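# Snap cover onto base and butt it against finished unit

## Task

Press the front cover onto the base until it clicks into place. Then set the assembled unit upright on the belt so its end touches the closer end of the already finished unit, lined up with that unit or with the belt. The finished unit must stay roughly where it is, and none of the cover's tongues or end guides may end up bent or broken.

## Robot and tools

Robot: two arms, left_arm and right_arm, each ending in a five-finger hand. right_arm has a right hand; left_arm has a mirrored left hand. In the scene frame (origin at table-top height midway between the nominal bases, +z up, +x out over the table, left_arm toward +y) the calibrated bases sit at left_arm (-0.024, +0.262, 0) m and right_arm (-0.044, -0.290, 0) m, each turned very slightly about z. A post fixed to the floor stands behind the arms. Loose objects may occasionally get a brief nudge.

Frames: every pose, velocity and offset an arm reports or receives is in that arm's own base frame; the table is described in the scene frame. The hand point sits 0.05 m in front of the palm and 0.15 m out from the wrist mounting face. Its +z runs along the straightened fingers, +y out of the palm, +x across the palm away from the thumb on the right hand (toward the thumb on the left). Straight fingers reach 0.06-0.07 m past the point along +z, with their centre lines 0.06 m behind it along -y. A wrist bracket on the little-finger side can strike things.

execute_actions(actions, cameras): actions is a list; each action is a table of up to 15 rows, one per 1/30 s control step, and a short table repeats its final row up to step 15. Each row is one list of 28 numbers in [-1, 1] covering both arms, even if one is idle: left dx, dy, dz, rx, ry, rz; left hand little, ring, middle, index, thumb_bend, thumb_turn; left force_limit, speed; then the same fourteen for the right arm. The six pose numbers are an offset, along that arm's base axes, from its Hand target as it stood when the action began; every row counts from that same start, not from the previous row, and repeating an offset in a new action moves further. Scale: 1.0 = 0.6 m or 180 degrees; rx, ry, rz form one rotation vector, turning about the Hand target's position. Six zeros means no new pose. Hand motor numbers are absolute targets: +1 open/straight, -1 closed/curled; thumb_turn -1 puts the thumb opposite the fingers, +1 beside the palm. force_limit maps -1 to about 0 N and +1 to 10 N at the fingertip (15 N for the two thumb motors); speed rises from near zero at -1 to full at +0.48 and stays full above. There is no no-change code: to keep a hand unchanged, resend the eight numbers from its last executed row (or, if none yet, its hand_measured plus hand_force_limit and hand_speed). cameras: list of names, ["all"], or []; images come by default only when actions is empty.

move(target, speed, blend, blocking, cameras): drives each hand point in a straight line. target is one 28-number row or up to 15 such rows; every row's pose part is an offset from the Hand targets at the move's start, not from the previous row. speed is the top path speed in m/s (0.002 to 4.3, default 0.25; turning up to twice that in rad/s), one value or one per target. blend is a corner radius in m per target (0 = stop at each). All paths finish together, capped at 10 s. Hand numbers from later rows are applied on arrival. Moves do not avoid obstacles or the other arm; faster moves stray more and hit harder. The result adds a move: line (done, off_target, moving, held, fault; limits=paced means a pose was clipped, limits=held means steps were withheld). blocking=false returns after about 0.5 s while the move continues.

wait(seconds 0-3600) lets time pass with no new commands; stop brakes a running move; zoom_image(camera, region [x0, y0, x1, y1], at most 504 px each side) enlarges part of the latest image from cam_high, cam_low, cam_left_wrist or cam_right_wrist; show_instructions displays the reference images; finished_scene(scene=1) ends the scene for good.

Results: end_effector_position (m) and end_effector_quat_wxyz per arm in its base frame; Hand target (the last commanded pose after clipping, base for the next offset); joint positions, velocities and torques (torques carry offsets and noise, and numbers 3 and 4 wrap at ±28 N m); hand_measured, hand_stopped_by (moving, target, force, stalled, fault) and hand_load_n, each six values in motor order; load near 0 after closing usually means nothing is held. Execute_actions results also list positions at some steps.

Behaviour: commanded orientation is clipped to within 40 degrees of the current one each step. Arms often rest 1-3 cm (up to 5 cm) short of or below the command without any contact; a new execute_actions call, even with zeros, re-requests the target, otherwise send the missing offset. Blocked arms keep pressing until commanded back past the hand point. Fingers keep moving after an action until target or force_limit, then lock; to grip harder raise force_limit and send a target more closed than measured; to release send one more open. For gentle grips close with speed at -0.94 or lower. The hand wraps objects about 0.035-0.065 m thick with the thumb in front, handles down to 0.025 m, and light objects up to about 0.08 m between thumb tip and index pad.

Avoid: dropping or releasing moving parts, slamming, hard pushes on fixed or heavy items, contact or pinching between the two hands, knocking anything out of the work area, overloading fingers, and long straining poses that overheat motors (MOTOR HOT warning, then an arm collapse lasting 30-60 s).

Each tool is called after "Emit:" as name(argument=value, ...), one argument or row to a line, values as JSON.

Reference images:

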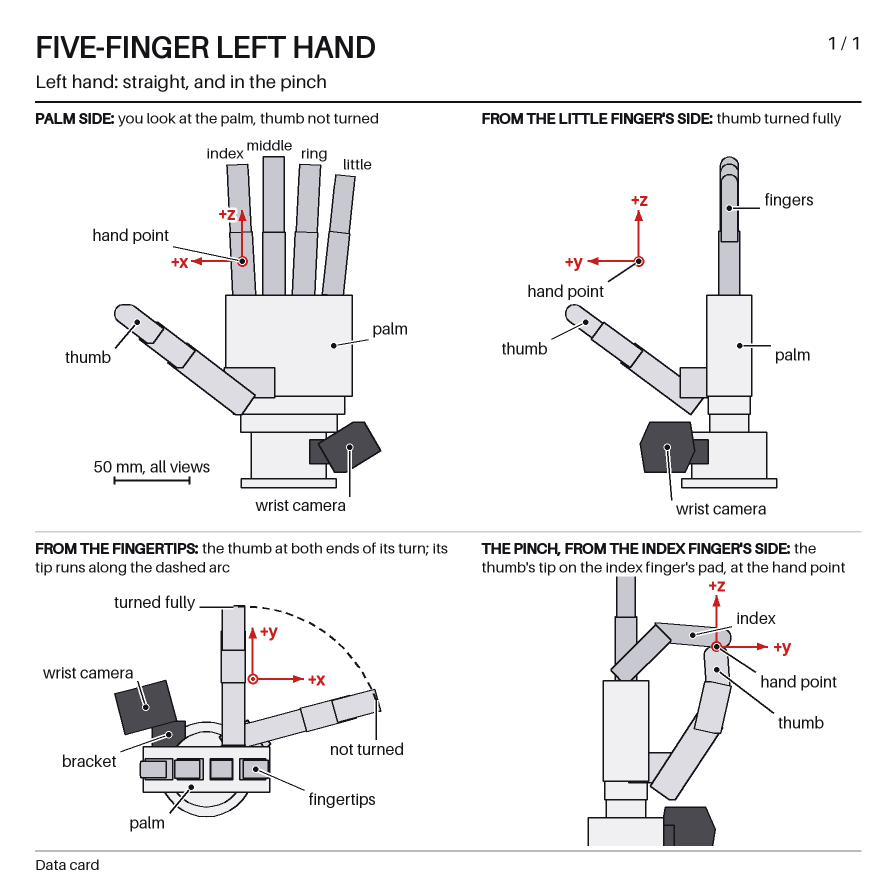

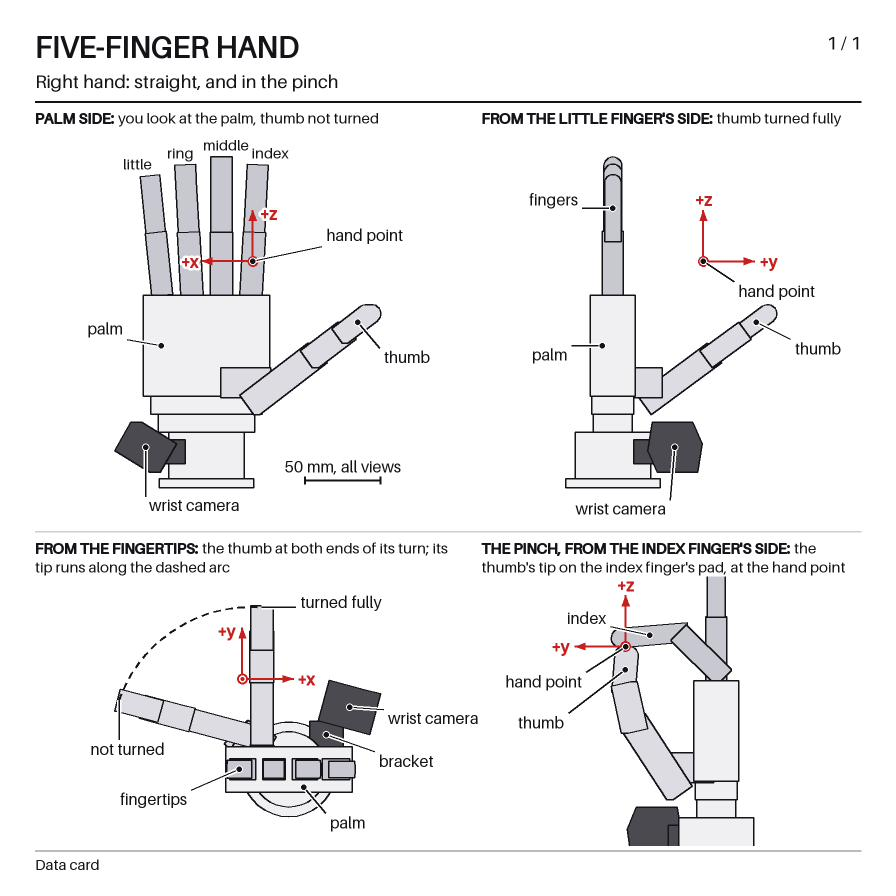

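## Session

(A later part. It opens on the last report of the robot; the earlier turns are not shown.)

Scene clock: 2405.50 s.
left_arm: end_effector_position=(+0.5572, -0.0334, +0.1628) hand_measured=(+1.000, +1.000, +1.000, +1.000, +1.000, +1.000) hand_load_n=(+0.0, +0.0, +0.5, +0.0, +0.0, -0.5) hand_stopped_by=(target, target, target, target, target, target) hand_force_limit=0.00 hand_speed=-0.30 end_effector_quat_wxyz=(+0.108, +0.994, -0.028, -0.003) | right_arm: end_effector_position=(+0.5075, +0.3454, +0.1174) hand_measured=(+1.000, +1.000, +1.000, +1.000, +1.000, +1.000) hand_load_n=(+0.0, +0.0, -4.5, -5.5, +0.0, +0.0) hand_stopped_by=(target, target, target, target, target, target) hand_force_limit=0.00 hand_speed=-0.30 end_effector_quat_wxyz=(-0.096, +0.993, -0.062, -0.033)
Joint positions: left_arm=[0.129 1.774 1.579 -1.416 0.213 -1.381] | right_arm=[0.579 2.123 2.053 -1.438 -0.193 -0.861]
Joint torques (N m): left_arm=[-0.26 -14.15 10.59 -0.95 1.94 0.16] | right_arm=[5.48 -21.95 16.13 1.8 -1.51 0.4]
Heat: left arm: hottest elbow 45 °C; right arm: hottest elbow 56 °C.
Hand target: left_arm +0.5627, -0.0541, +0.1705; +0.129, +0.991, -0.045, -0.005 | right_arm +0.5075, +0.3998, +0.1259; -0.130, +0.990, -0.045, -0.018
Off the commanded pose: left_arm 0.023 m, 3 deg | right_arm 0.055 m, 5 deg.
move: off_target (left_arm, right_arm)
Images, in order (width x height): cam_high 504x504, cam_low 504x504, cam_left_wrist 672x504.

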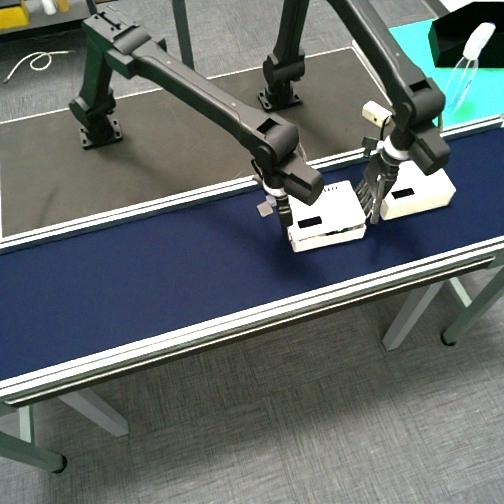

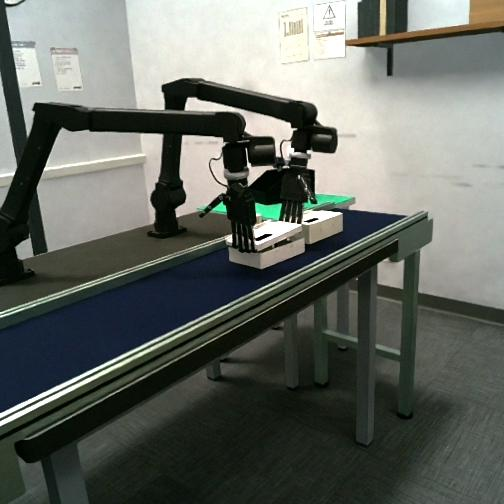

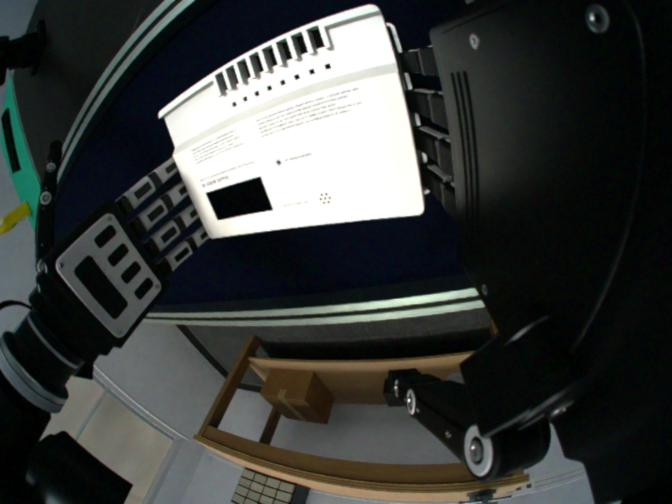

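Emit:
move(
  target=[0.003,0.013,-0.008,0,-0.006,0.006,1,1,1,1,1,1,0,-0.3,0.012,0.013,0.008,0,-0.021,0.006,1,1,1,1,1,1,0,-0.3],
  speed=0.03,
  cameras=["cam_low","cam_high","cam_left_wrist"],
)

Emit:
zoom_image(
  camera="cam_low",
  region=[222, 215, 312, 275],
)

Emit:
zoom_image(
  camera="cam_high",
  region=[274, 195, 374, 257],
)

Emit:
zoom_image(
  camera="cam_left_wrist",
  region=[340, 0, 480, 220],
)

Scene clock: 2453.27 s.
left_arm: end_effector_position=(+0.5612, -0.0291, +0.1635) hand_measured=(+1.000, +1.000, +1.000, +1.000, +1.000, +1.000) hand_load_n=(+0.0, +0.5, +0.0, +0.0, +0.0, +0.0) hand_stopped_by=(target, target, target, target, target, target) hand_force_limit=0.00 hand_speed=-0.30 end_effector_quat_wxyz=(+0.109, +0.994, -0.026, +0.005) | right_arm: end_effector_position=(+0.5107, +0.3488, +0.1172) hand_measured=(+1.000, +1.000, +1.000, +1.000, +1.000, +1.000) hand_load_n=(-0.5, +0.0, -4.0, -4.0, +0.0, -0.5) hand_stopped_by=(target, target, target, target, target, target) hand_force_limit=0.00 hand_speed=-0.30 end_effector_quat_wxyz=(-0.088, +0.994, -0.056, -0.018)
Joint positions: left_arm=[0.138 1.774 1.579 -1.401 0.217 -1.377] | right_arm=[0.59 2.123 2.055 -1.423 -0.162 -0.861]
Joint torques (N m): left_arm=[0.21 -14.56 8.76 -0.06 1.86 0.09] | right_arm=[5.83 -23.3 15.47 2.89 -1.22 0.3]
Heat: left arm: hottest elbow 44 °C; right arm: hottest elbow 70 °C.
Hand target: left_arm +0.5645, -0.0462, +0.1657; +0.129, +0.991, -0.037, +0.006 | right_arm +0.5148, +0.4075, +0.1307; -0.131, +0.991, -0.032, +0.013
Off the commanded pose: left_arm 0.018 m, 3 deg | right_arm 0.060 m, 7 deg.
move: off_target (left_arm, right_arm)
Images, in order (width x height): cam_high 504x504, cam_low 504x504, cam_left_wrist 672x504.

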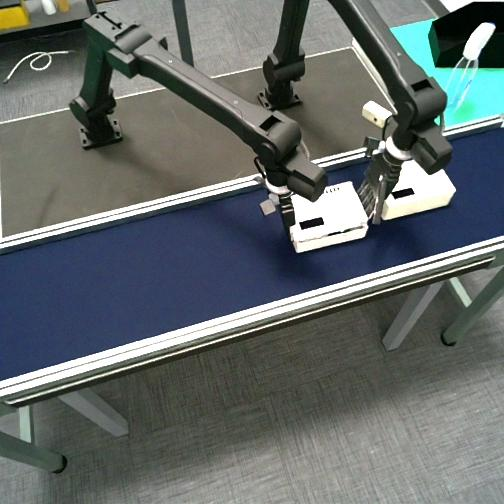

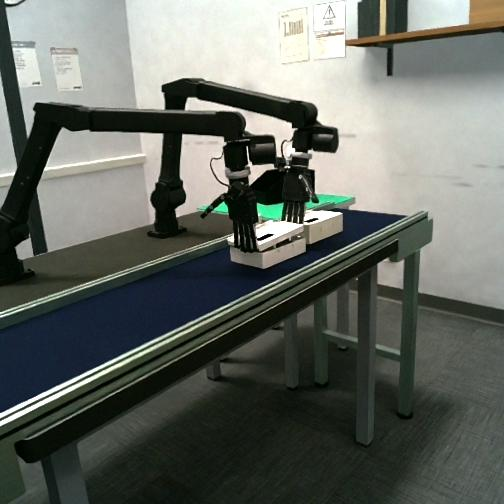

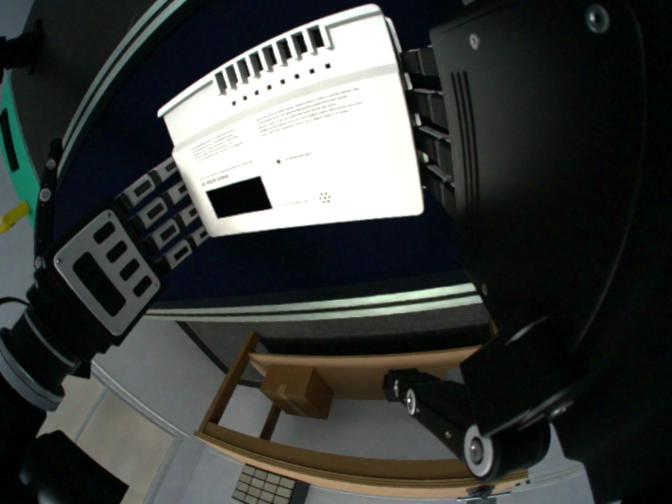

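Scaled by 5.600.

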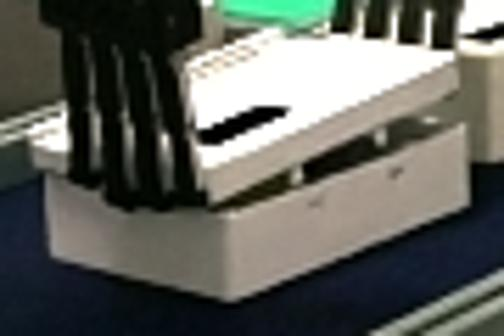

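Scaled by 5.040.

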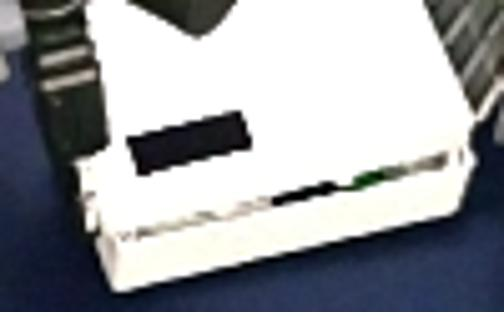

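Scaled by 2.291 from the camera's image (finer frame: 960x720).

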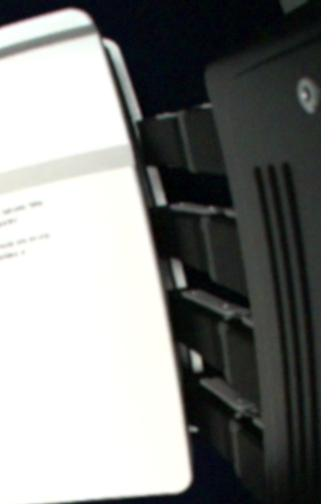

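Emit:
move(
  target=[-0.006,0.0,0.004,0,0.0,0.008,1,1,1,1,1,1,0,-0.3,0.016,0.0,0.02,0,0.0,0.008,1,1,1,1,1,1,0,-0.3],
  speed=0.03,
  cameras=["cam_low","cam_high","cam_left_wrist"],
)

Emit:
zoom_image(
  camera="cam_low",
  region=[222, 215, 312, 275],
)

Emit:
zoom_image(
  camera="cam_high",
  region=[274, 195, 374, 257],
)

Emit:
zoom_image(
  camera="cam_left_wrist",
  region=[340, 0, 480, 220],
)

Scene clock: 2499.83 s.
left_arm: end_effector_position=(+0.5677, -0.0205, +0.1634) hand_measured=(+1.000, +1.000, +1.000, +1.000, +1.000, +1.000) hand_load_n=(+0.0, +0.0, +0.0, +0.0, +0.0, +0.0) hand_stopped_by=(target, target, target, target, target, target) hand_force_limit=0.00 hand_speed=-0.30 end_effector_quat_wxyz=(+0.107, +0.994, -0.008, +0.014) | right_arm: end_effector_position=(+0.5243, +0.3559, +0.1400) hand_measured=(+1.000, +1.000, +1.000, +1.000, +1.000, +1.000) hand_load_n=(+0.0, +0.0, -5.5, -5.5, +0.0, +0.0) hand_stopped_by=(target, target, target, target, target, target) hand_force_limit=0.00 hand_speed=-0.30 end_effector_quat_wxyz=(-0.099, +0.994, -0.046, -0.001)
Joint positions: left_arm=[0.15 1.774 1.579 -1.382 0.216 -1.404] | right_arm=[0.59 2.135 2.139 -1.457 -0.159 -0.879]
Joint torques (N m): left_arm=[-0.5 -16.09 7.25 -0.55 1.96 0.1] | right_arm=[5.19 -21.3 15.73 1.98 -1.45 0.15]
Heat: left arm: hottest elbow 43 °C; right arm: hottest elbow 65 °C.
Hand target: left_arm +0.5609, -0.0462, +0.1681; +0.129, +0.991, -0.025, +0.008 | right_arm +0.5244, +0.4074, +0.1425; -0.131, +0.991, -0.019, +0.012
Off the commanded pose: left_arm 0.027 m, 3 deg | right_arm 0.052 m, 5 deg.
move: off_target (left_arm, right_arm)
Images, in order (width x height): cam_high 504x504, cam_low 504x504, cam_left_wrist 672x504.

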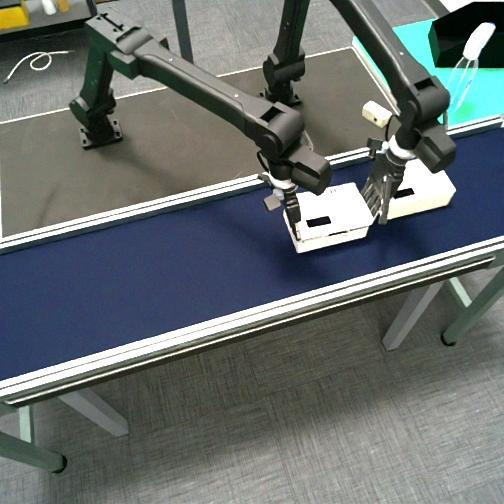

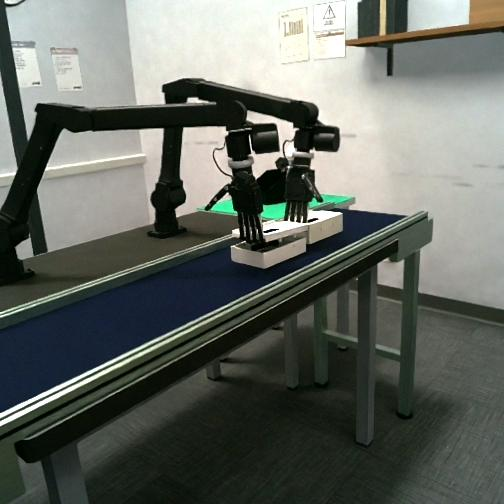

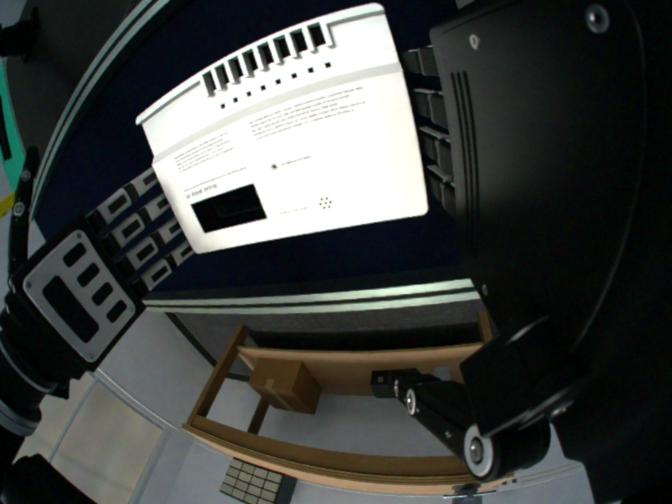

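Scaled by 5.600.

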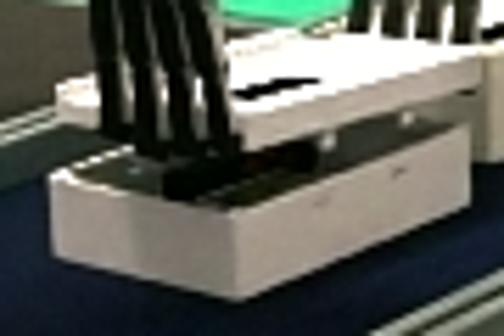

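Scaled by 5.040.

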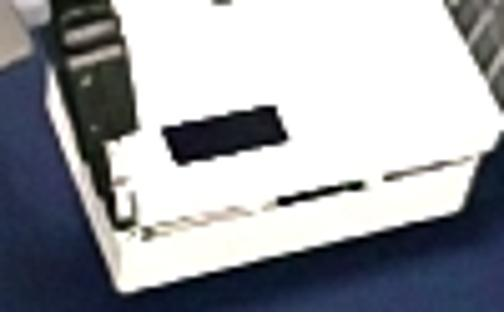

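Scaled by 2.291 from the camera's image (finer frame: 960x720).

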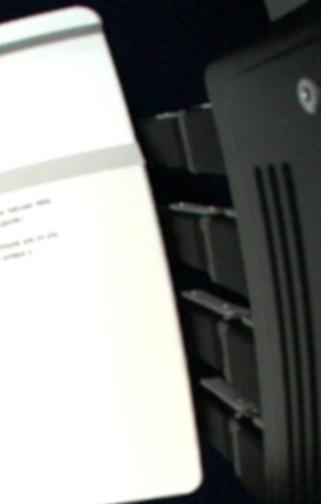

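Emit:
zoom_image(
  camera="cam_low",
  region=[270, 195, 350, 250],
)

Emit:
zoom_image(
  camera="cam_high",
  region=[360, 145, 460, 225],
)

Scaled by 6.300.

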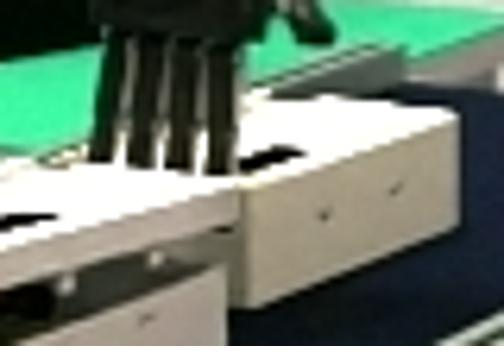

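Scaled by 5.040.

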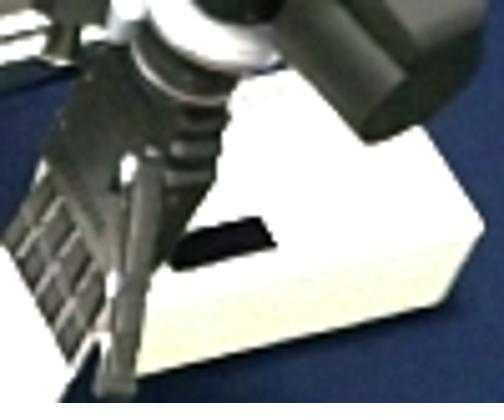

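Emit:
move(
  target=[-0.014,0.0,0.024,0,0.0,0,1,1,1,1,1,1,0,-0.3,-0.014,0.0,0.0,0,0.0,0,1,1,1,1,1,1,0,-0.3],
  speed=0.03,
  cameras=["cam_low","cam_high","cam_left_wrist"],
)

Emit:
zoom_image(
  camera="cam_low",
  region=[222, 215, 312, 275],
)

Emit:
zoom_image(
  camera="cam_high",
  region=[274, 195, 374, 257],
)

Emit:
zoom_image(
  camera="cam_left_wrist",
  region=[100, 0, 480, 260],
)

Scene clock: 2537.77 s.
left_arm: end_effector_position=(+0.5652, -0.0201, +0.1757) hand_measured=(+1.000, +1.000, +1.000, +1.000, +1.000, +1.000) hand_load_n=(+0.0, +0.5, +0.5, +0.5, +0.0, +0.0) hand_stopped_by=(target, target, target, target, target, target) hand_force_limit=0.00 hand_speed=-0.30 end_effector_quat_wxyz=(+0.105, +0.994, -0.009, +0.022) | right_arm: end_effector_position=(+0.5243, +0.3559, +0.1400) hand_measured=(+1.000, +1.000, +1.000, +1.000, +1.000, +1.000) hand_load_n=(+0.0, +0.0, -5.5, -6.0, +0.0, +0.0) hand_stopped_by=(target, target, target, target, target, target) hand_force_limit=0.00 hand_speed=-0.30 end_effector_quat_wxyz=(-0.099, +0.994, -0.046, -0.001)
Joint positions: left_arm=[0.151 1.751 1.579 -1.388 0.215 -1.404] | right_arm=[0.59 2.135 2.139 -1.457 -0.159 -0.879]
Joint torques (N m): left_arm=[-0.5 -16.32 7.38 -1.47 1.96 0.11] | right_arm=[5.77 -23.53 12.48 2.59 -1.42 0.22]
Heat: left arm: hottest wrist yaw 43 °C; right arm: hottest elbow 67 °C.
Hand target: left_arm +0.5525, -0.0462, +0.1824; +0.129, +0.991, -0.025, +0.008 | right_arm +0.5160, +0.4074, +0.1425; -0.131, +0.991, -0.019, +0.012
Off the commanded pose: left_arm 0.030 m, 4 deg | right_arm 0.052 m, 5 deg.
move: off_target (left_arm, right_arm)
Images, in order (width x height): cam_high 504x504, cam_low 504x504, cam_left_wrist 672x504.

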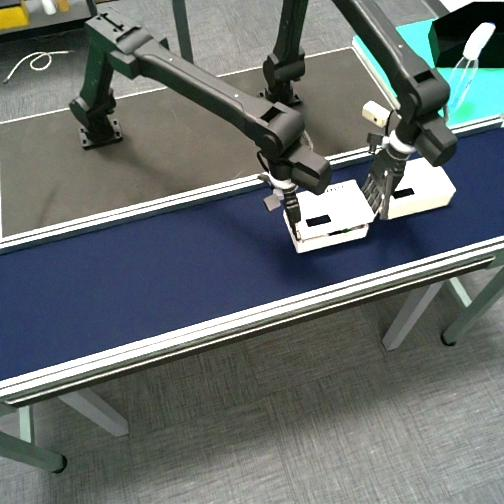

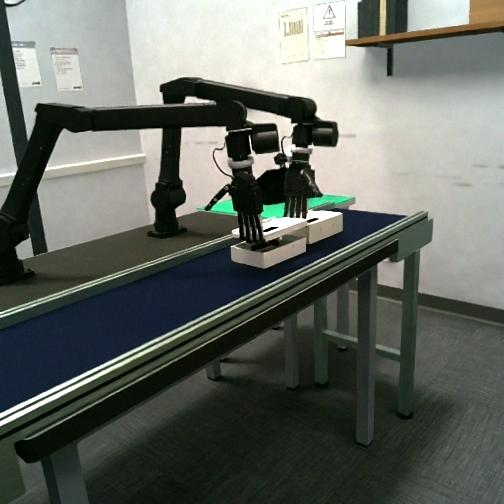

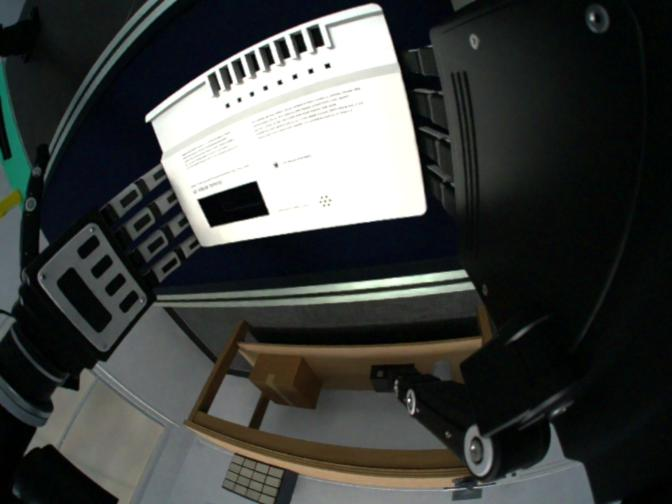

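Scaled by 5.600.

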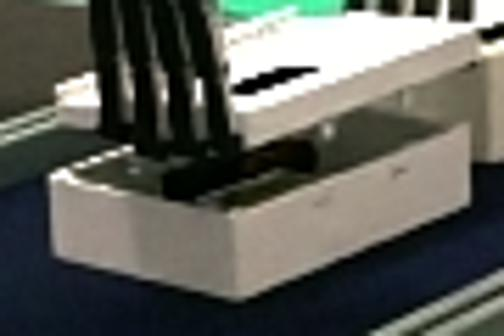

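Scaled by 5.040.

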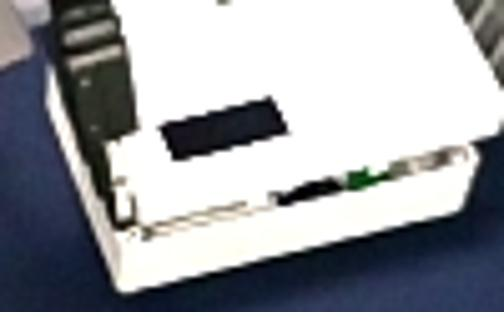

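Scaled by 1.326 from the camera's image (finer frame: 960x720).

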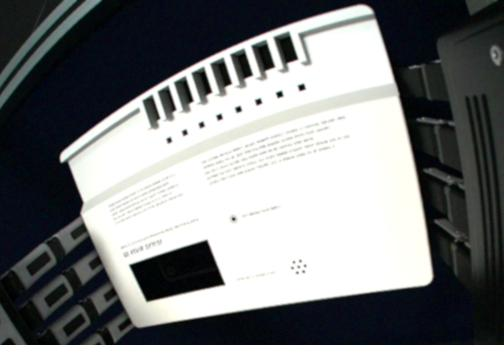

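Emit:
move(
  target=[-0.012,0.0,0.004,0,0.0,0,1,1,1,1,1,1,0,-0.3,-0.016,0.0,0.0,0,0.0,0,1,1,1,1,1,1,0,-0.3],
  speed=0.03,
  cameras=["cam_low","cam_high"],
)

Emit:
zoom_image(
  camera="cam_low",
  region=[222, 215, 312, 275],
)

Emit:
zoom_image(
  camera="cam_high",
  region=[274, 195, 374, 257],
)

Scene clock: 2545.60 s.
left_arm: end_effector_position=(+0.5593, -0.0211, +0.1822) hand_measured=(+1.000, +1.000, +1.000, +1.000, +1.000, +1.000) hand_load_n=(+0.0, +0.0, +0.0, +0.0, +0.0, +0.0) hand_stopped_by=(target, target, target, target, target, target) hand_force_limit=0.00 hand_speed=-0.30 end_effector_quat_wxyz=(+0.105, +0.994, -0.010, +0.023) | right_arm: end_effector_position=(+0.5180, +0.3560, +0.1314) hand_measured=(+1.000, +1.000, +1.000, +1.000, +1.000, +1.000) hand_load_n=(+0.0, +0.0, -3.5, -5.0, +0.0, -0.5) hand_stopped_by=(target, target, target, target, target, target) hand_force_limit=0.00 hand_speed=-0.30 end_effector_quat_wxyz=(-0.094, +0.995, -0.044, -0.007)
Joint positions: left_arm=[0.151 1.732 1.57 -1.398 0.215 -1.401] | right_arm=[0.596 2.133 2.112 -1.448 -0.159 -0.879]
Joint torques (N m): left_arm=[-0.32 -15.91 6.54 -1.1 1.96 0.11] | right_arm=[6.01 -25.58 11 2.93 -1.41 0.3]
Heat: left arm: hottest wrist yaw 43 °C; right arm: hottest elbow 66 °C.
Hand target: left_arm +0.5453, -0.0463, +0.1849; +0.129, +0.991, -0.025, +0.008 | right_arm +0.5065, +0.4075, +0.1426; -0.131, +0.991, -0.019, +0.012
Off the commanded pose: left_arm 0.029 m, 4 deg | right_arm 0.054 m, 6 deg.
move: off_target (left_arm, right_arm)
Images, in order (width x height): cam_high 504x504, cam_low 504x504.

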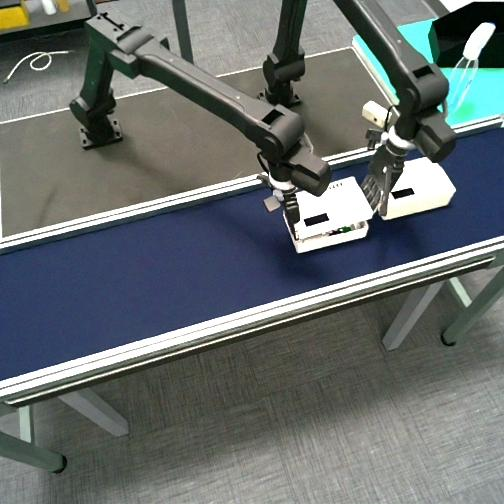

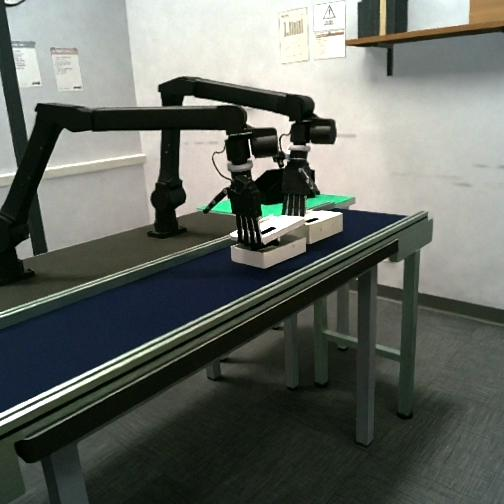

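Scaled by 5.600.

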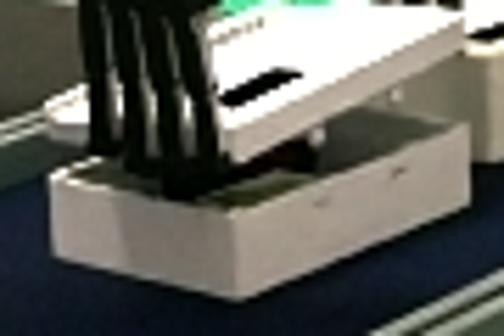

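Scaled by 5.040.

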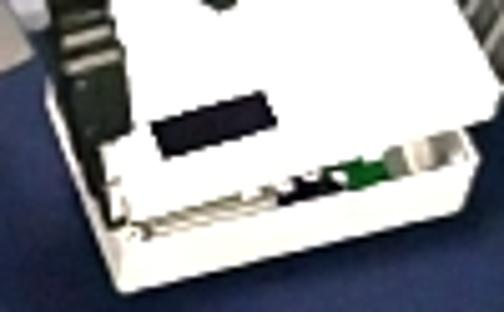

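Emit:
move(
  target=[0.0,0.0,-0.028,0,0.0,0,1,1,1,1,1,1,0,-0.3,0,0.0,0.0,0,0.0,0,1,1,1,1,1,1,0,-0.3],
  speed=0.03,
  cameras=["cam_low","cam_high"],
)

Emit:
zoom_image(
  camera="cam_low",
  region=[222, 215, 312, 275],
)

Emit:
zoom_image(
  camera="cam_high",
  region=[274, 195, 374, 257],
)

Scene clock: 2557.83 s.
left_arm: end_effector_position=(+0.5557, -0.0204, +0.1700) hand_measured=(+1.000, +1.000, +1.000, +1.000, +1.000, +1.000) hand_load_n=(+0.0, +0.0, +0.0, +0.0, +0.0, +0.0) hand_stopped_by=(target, target, target, target, target, target) hand_force_limit=0.00 hand_speed=-0.30 end_effector_quat_wxyz=(+0.105, +0.994, -0.008, +0.020) | right_arm: end_effector_position=(+0.5180, +0.3560, +0.1314) hand_measured=(+1.000, +1.000, +1.000, +1.000, +1.000, +1.000) hand_load_n=(+0.0, +0.0, -5.0, -6.0, +0.0, +0.0) hand_stopped_by=(target, target, target, target, target, target) hand_force_limit=0.00 hand_speed=-0.30 end_effector_quat_wxyz=(-0.094, +0.995, -0.044, -0.007)
Joint positions: left_arm=[0.153 1.732 1.538 -1.372 0.214 -1.402] | right_arm=[0.596 2.133 2.112 -1.448 -0.159 -0.879]
Joint torques (N m): left_arm=[-0.5 -15.27 6.26 -0.42 2 0.11] | right_arm=[6.01 -25.52 11 2.93 -1.41 0.3]
Heat: left arm: hottest wrist yaw 43 °C; right arm: hottest elbow 64 °C.
Hand target: left_arm +0.5453, -0.0462, +0.1680; +0.129, +0.991, -0.025, +0.007 | right_arm +0.5065, +0.4075, +0.1426; -0.131, +0.991, -0.019, +0.012
Off the commanded pose: left_arm 0.028 m, 4 deg | right_arm 0.054 m, 6 deg.
move: off_target (left_arm)
Images, in order (width x height): cam_high 504x504, cam_low 504x504.

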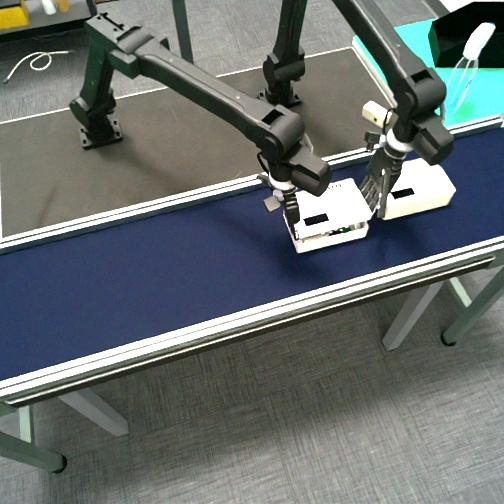

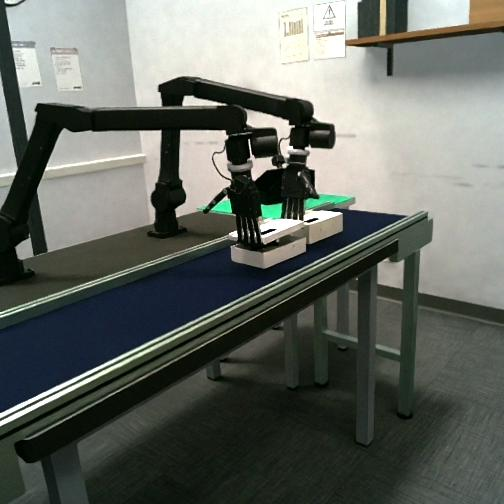

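Scaled by 5.600.

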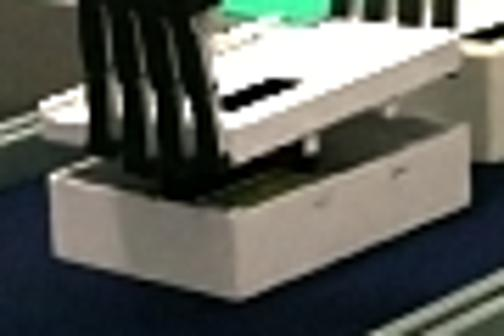

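Scaled by 5.040.

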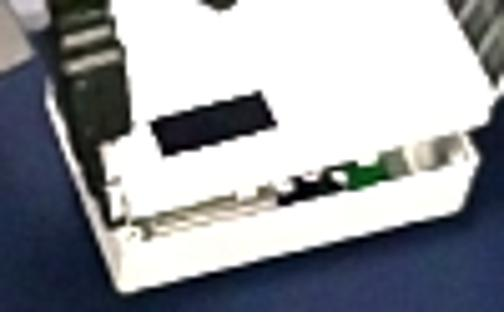

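Emit:
move(
  target=[0.003,0.0,-0.02,0,0.0,0,1,1,1,1,1,1,0,-0.3,0.003,0.0,-0.02,0,0.0,0,1,1,1,1,1,1,0,-0.3],
  speed=0.02,
  cameras=["cam_low","cam_high","cam_left_wrist"],
)

Emit:
zoom_image(
  camera="cam_low",
  region=[222, 215, 312, 275],
)

Emit:
zoom_image(
  camera="cam_high",
  region=[274, 195, 374, 257],
)

Emit:
zoom_image(
  camera="cam_left_wrist",
  region=[100, 0, 480, 260],
)

Scene clock: 2570.60 s.
left_arm: end_effector_position=(+0.5560, -0.0204, +0.1633) hand_measured=(+1.000, +1.000, +1.000, +1.000, +1.000, +1.000) hand_load_n=(+0.0, +0.0, +0.0, +0.0, +0.0, +0.0) hand_stopped_by=(target, target, target, target, target, target) hand_force_limit=0.00 hand_speed=-0.30 end_effector_quat_wxyz=(+0.105, +0.994, -0.009, +0.023) | right_arm: end_effector_position=(+0.5177, +0.3561, +0.1228) hand_measured=(+1.000, +1.000, +1.000, +1.000, +1.000, +1.000) hand_load_n=(+0.0, +0.0, -5.0, -5.5, +0.0, +0.0) hand_stopped_by=(target, target, target, target, target, target) hand_force_limit=0.00 hand_speed=-0.30 end_effector_quat_wxyz=(-0.094, +0.995, -0.044, -0.007)
Joint positions: left_arm=[0.153 1.732 1.52 -1.347 0.214 -1.402] | right_arm=[0.596 2.133 2.089 -1.425 -0.159 -0.879]
Joint torques (N m): left_arm=[-0.56 -14.33 6.35 -0.31 1.99 0.11] | right_arm=[5.89 -25.05 11 3.14 -1.41 0.29]
Heat: left arm: hottest wrist yaw 44 °C; right arm: hottest elbow 62 °C.
Hand target: left_arm +0.5471, -0.0462, +0.1560; +0.129, +0.991, -0.025, +0.008 | right_arm +0.5081, +0.4075, +0.1305; -0.131, +0.991, -0.019, +0.012
Off the commanded pose: left_arm 0.028 m, 4 deg | right_arm 0.053 m, 6 deg.
move: off_target (left_arm, right_arm)
Images, in order (width x height): cam_high 504x504, cam_low 504x504, cam_left_wrist 672x504.

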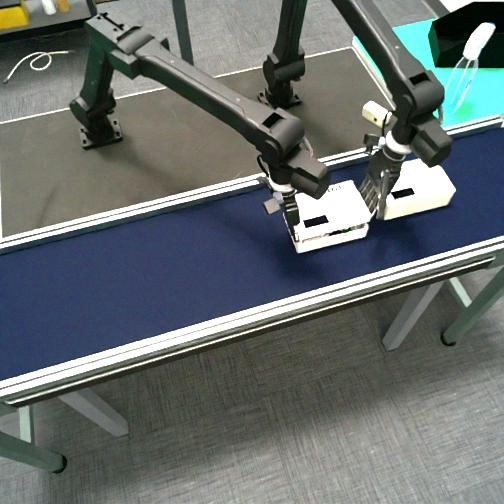

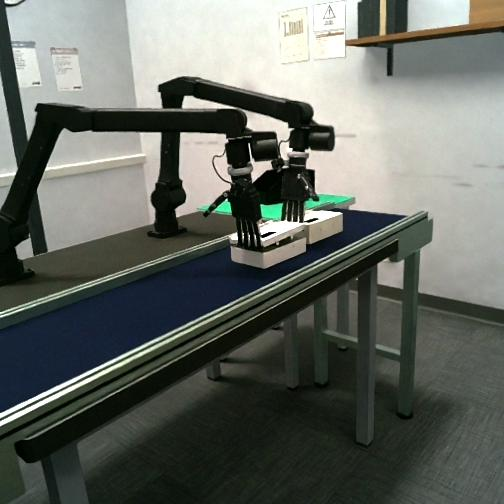

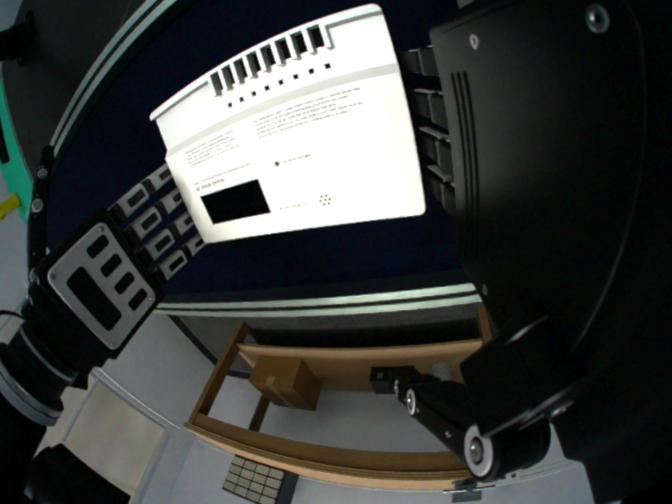

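Scaled by 5.600.

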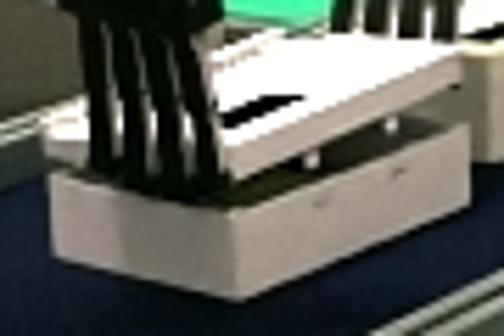

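Scaled by 5.040.

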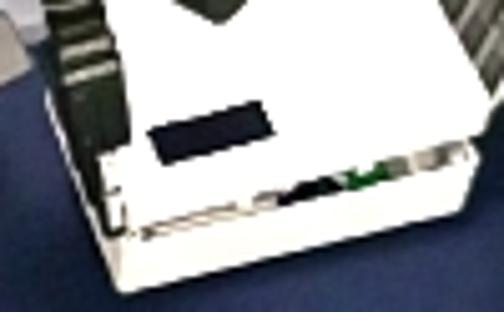

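Scaled by 1.326 from the camera's image (finer frame: 960x720).

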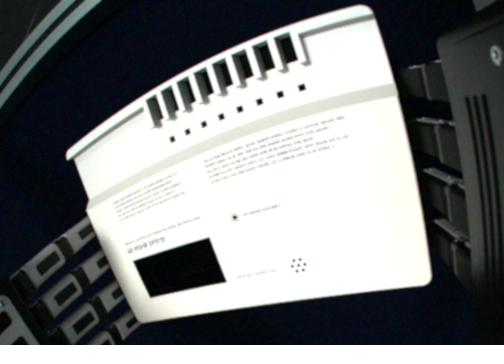

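Emit:
move(
  target=[0.012,-0.003,-0.012,0,0.0,0,1,1,1,1,1,1,0,-0.3,0.014,-0.003,-0.010,0,0.0,0,1,1,1,1,1,1,0,-0.3],
  speed=0.02,
  cameras=["cam_low","cam_high","cam_left_wrist"],
)

Emit:
zoom_image(
  camera="cam_low",
  region=[222, 215, 312, 275],
)

Emit:
zoom_image(
  camera="cam_high",
  region=[274, 195, 374, 257],
)

Scene clock: 2589.33 s.
left_arm: end_effector_position=(+0.5589, -0.0199, +0.1587) hand_measured=(+1.000, +1.000, +1.000, +1.000, +1.000, +1.000) hand_load_n=(+0.0, +0.0, +0.0, +0.0, +0.0, +0.0) hand_stopped_by=(target, target, target, target, target, target) hand_force_limit=0.00 hand_speed=-0.30 end_effector_quat_wxyz=(+0.105, +0.994, -0.009, +0.024) | right_arm: end_effector_position=(+0.5188, +0.3567, +0.1227) hand_measured=(+1.000, +1.000, +1.000, +1.000, +1.000, +1.000) hand_load_n=(+0.0, -0.5, -5.5, -5.5, +0.0, +0.0) hand_stopped_by=(target, target, target, target, target, target) hand_force_limit=0.00 hand_speed=-0.30 end_effector_quat_wxyz=(-0.095, +0.995, -0.043, -0.005)
Joint positions: left_arm=[0.153 1.741 1.52 -1.336 0.214 -1.402] | right_arm=[0.596 2.133 2.089 -1.421 -0.159 -0.879]
Joint torques (N m): left_arm=[-0.91 -13.57 7.06 -0.18 1.98 0.06] | right_arm=[5.13 -23.41 12.57 2.97 -1.46 0.19]
Heat: left arm: hottest wrist yaw 44 °C; right arm: hottest elbow 61 °C.
Hand target: left_arm +0.5543, -0.0480, +0.1489; +0.129, +0.991, -0.025, +0.008 | right_arm +0.5164, +0.4057, +0.1245; -0.131, +0.991, -0.019, +0.011
Off the commanded pose: left_arm 0.030 m, 4 deg | right_arm 0.049 m, 5 deg.
move: off_target (left_arm, right_arm)
Images, in order (width x height): cam_high 504x504, cam_low 504x504, cam_left_wrist 672x504.

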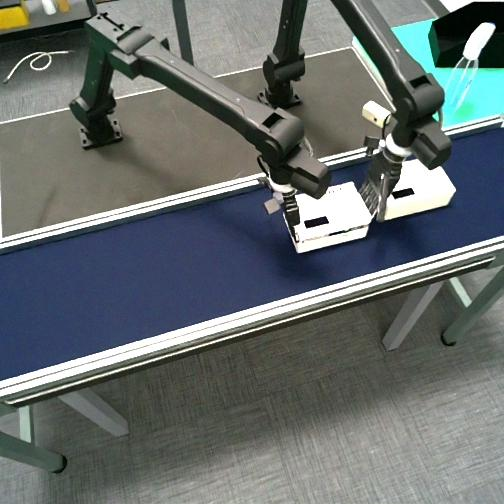

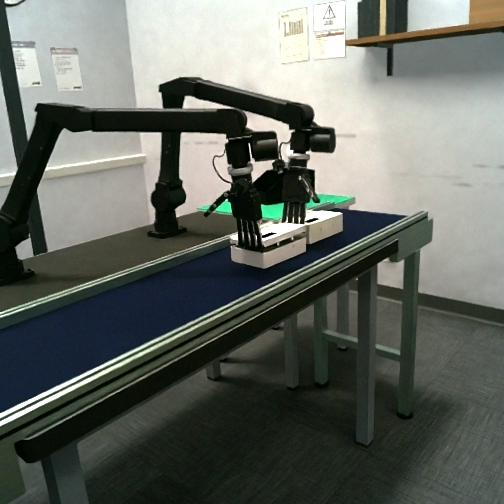

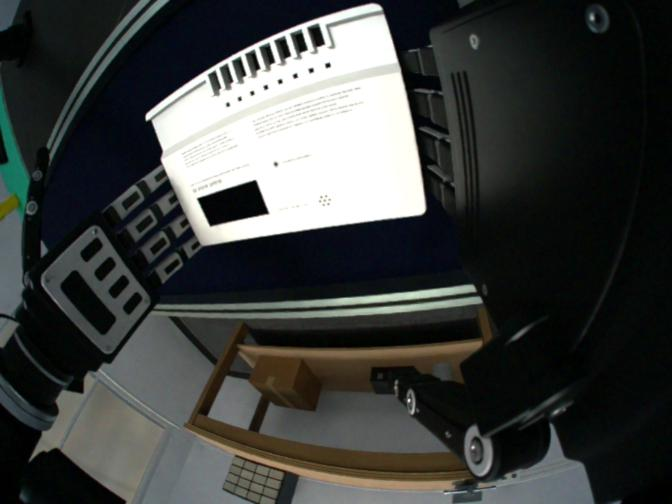

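Scaled by 5.600.

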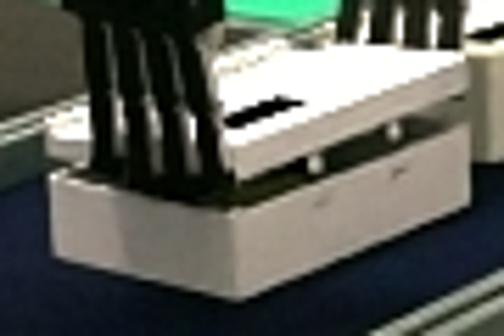

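Scaled by 5.040.

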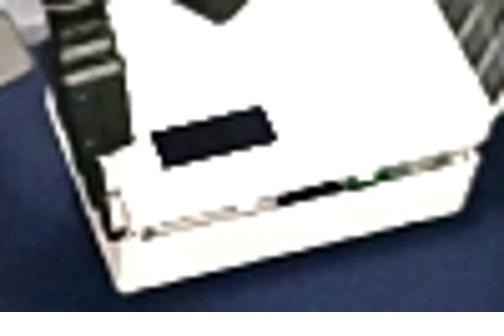

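Emit:
move(
  target=[0.003,-0.002,-0.008,0,0.0,0,1,1,1,1,1,1,0,-0.3,0.003,-0.003,-0.018,0,0.0,0,1,1,1,1,1,1,0,-0.3],
  speed=0.02,
  cameras=["cam_low","cam_high","cam_left_wrist"],
)

Emit:
zoom_image(
  camera="cam_low",
  region=[222, 215, 312, 275],
)

Emit:
zoom_image(
  camera="cam_high",
  region=[274, 195, 374, 257],
)

Scene clock: 2597.40 s.
left_arm: end_effector_position=(+0.5623, -0.0188, +0.1561) hand_measured=(+1.000, +1.000, +1.000, +1.000, +1.000, +1.000) hand_load_n=(+0.0, +0.0, +0.0, +0.0, +0.0, +0.0) hand_stopped_by=(target, target, target, target, target, target) hand_force_limit=0.00 hand_speed=-0.30 end_effector_quat_wxyz=(+0.102, +0.994, -0.009, +0.028) | right_arm: end_effector_position=(+0.5224, +0.3587, +0.1209) hand_measured=(+1.000, +1.000, +1.000, +1.000, +1.000, +1.000) hand_load_n=(+0.0, -0.5, -6.0, -6.0, +0.0, +0.0) hand_stopped_by=(target, target, target, target, target, target) hand_force_limit=0.00 hand_speed=-0.30 end_effector_quat_wxyz=(-0.099, +0.994, -0.043, +0.001)
Joint positions: left_arm=[0.153 1.746 1.52 -1.322 0.211 -1.402] | right_arm=[0.596 2.133 2.086 -1.402 -0.157 -0.879]
Joint torques (N m): left_arm=[-1.08 -13.39 6.82 -0.29 2.1 0.03] | right_arm=[4.72 -22.89 11.06 3.25 -1.52 0.16]
Heat: left arm: hottest wrist yaw 44 °C; right arm: hottest elbow 60 °C.
Hand target: left_arm +0.5561, -0.0492, +0.1442; +0.128, +0.991, -0.025, +0.008 | right_arm +0.5183, +0.4040, +0.1138; -0.131, +0.991, -0.019, +0.012
Off the commanded pose: left_arm 0.033 m, 4 deg | right_arm 0.046 m, 5 deg.
move: off_target (left_arm, right_arm)
Images, in order (width x height): cam_high 504x504, cam_low 504x504, cam_left_wrist 672x504.

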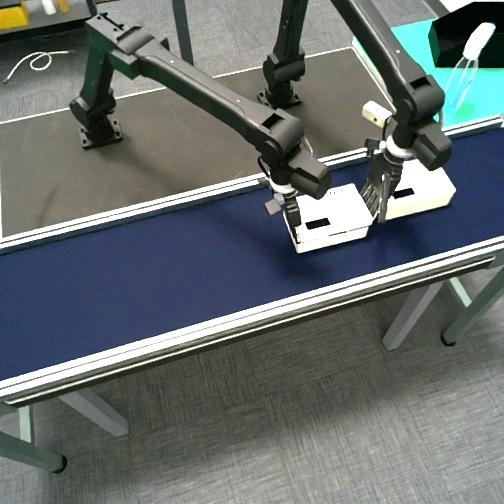

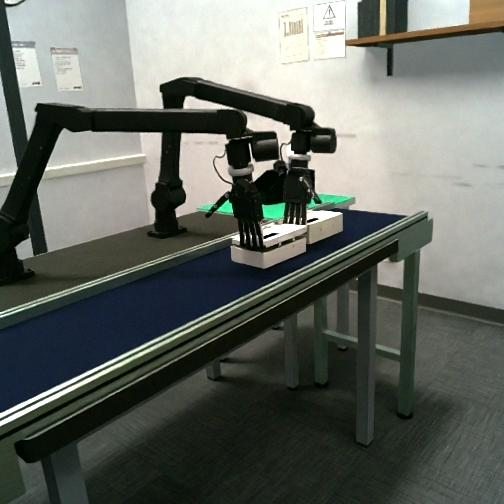

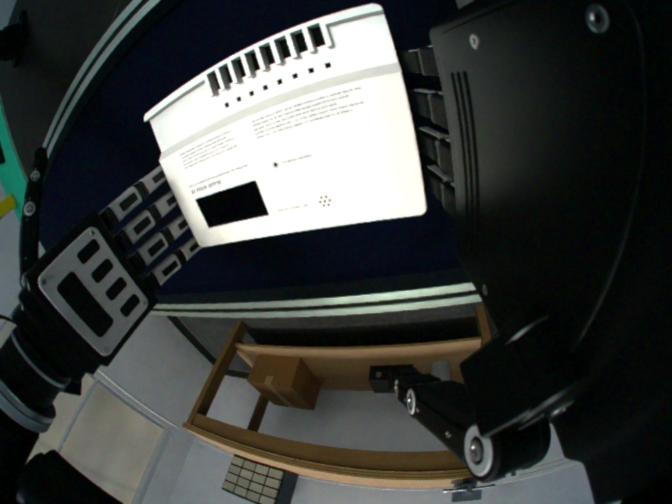

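Scaled by 5.600.

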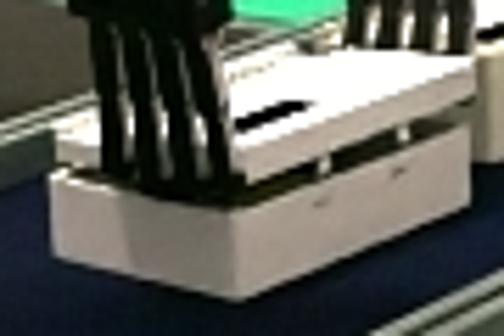

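Scaled by 5.040.

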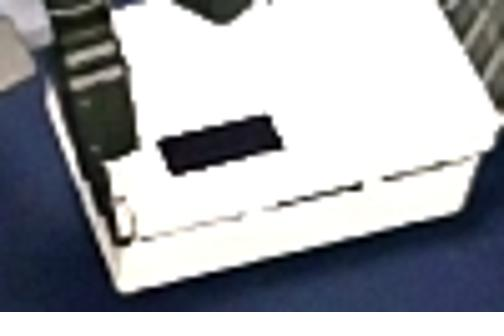

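Emit:
zoom_image(
  camera="cam_high",
  region=[276, 195, 316, 259],
)

Emit:
zoom_image(
  camera="cam_low",
  region=[224, 220, 274, 272],
)

Scaled by 7.875.

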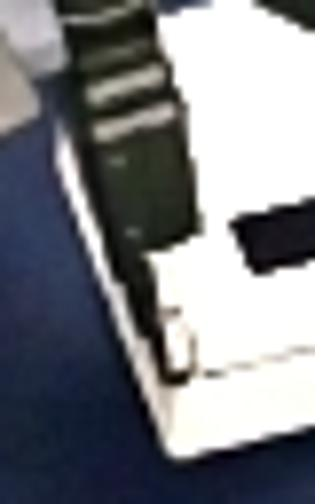

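Scaled by 9.692.

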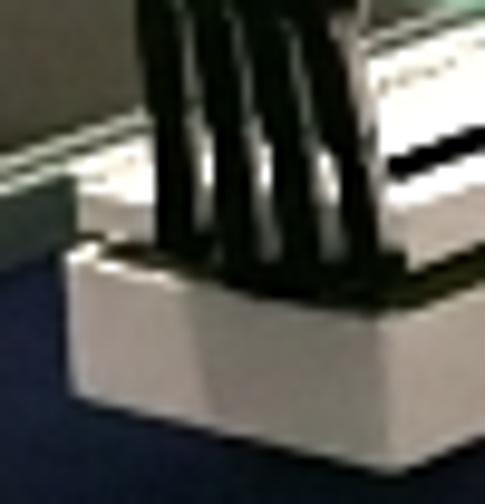

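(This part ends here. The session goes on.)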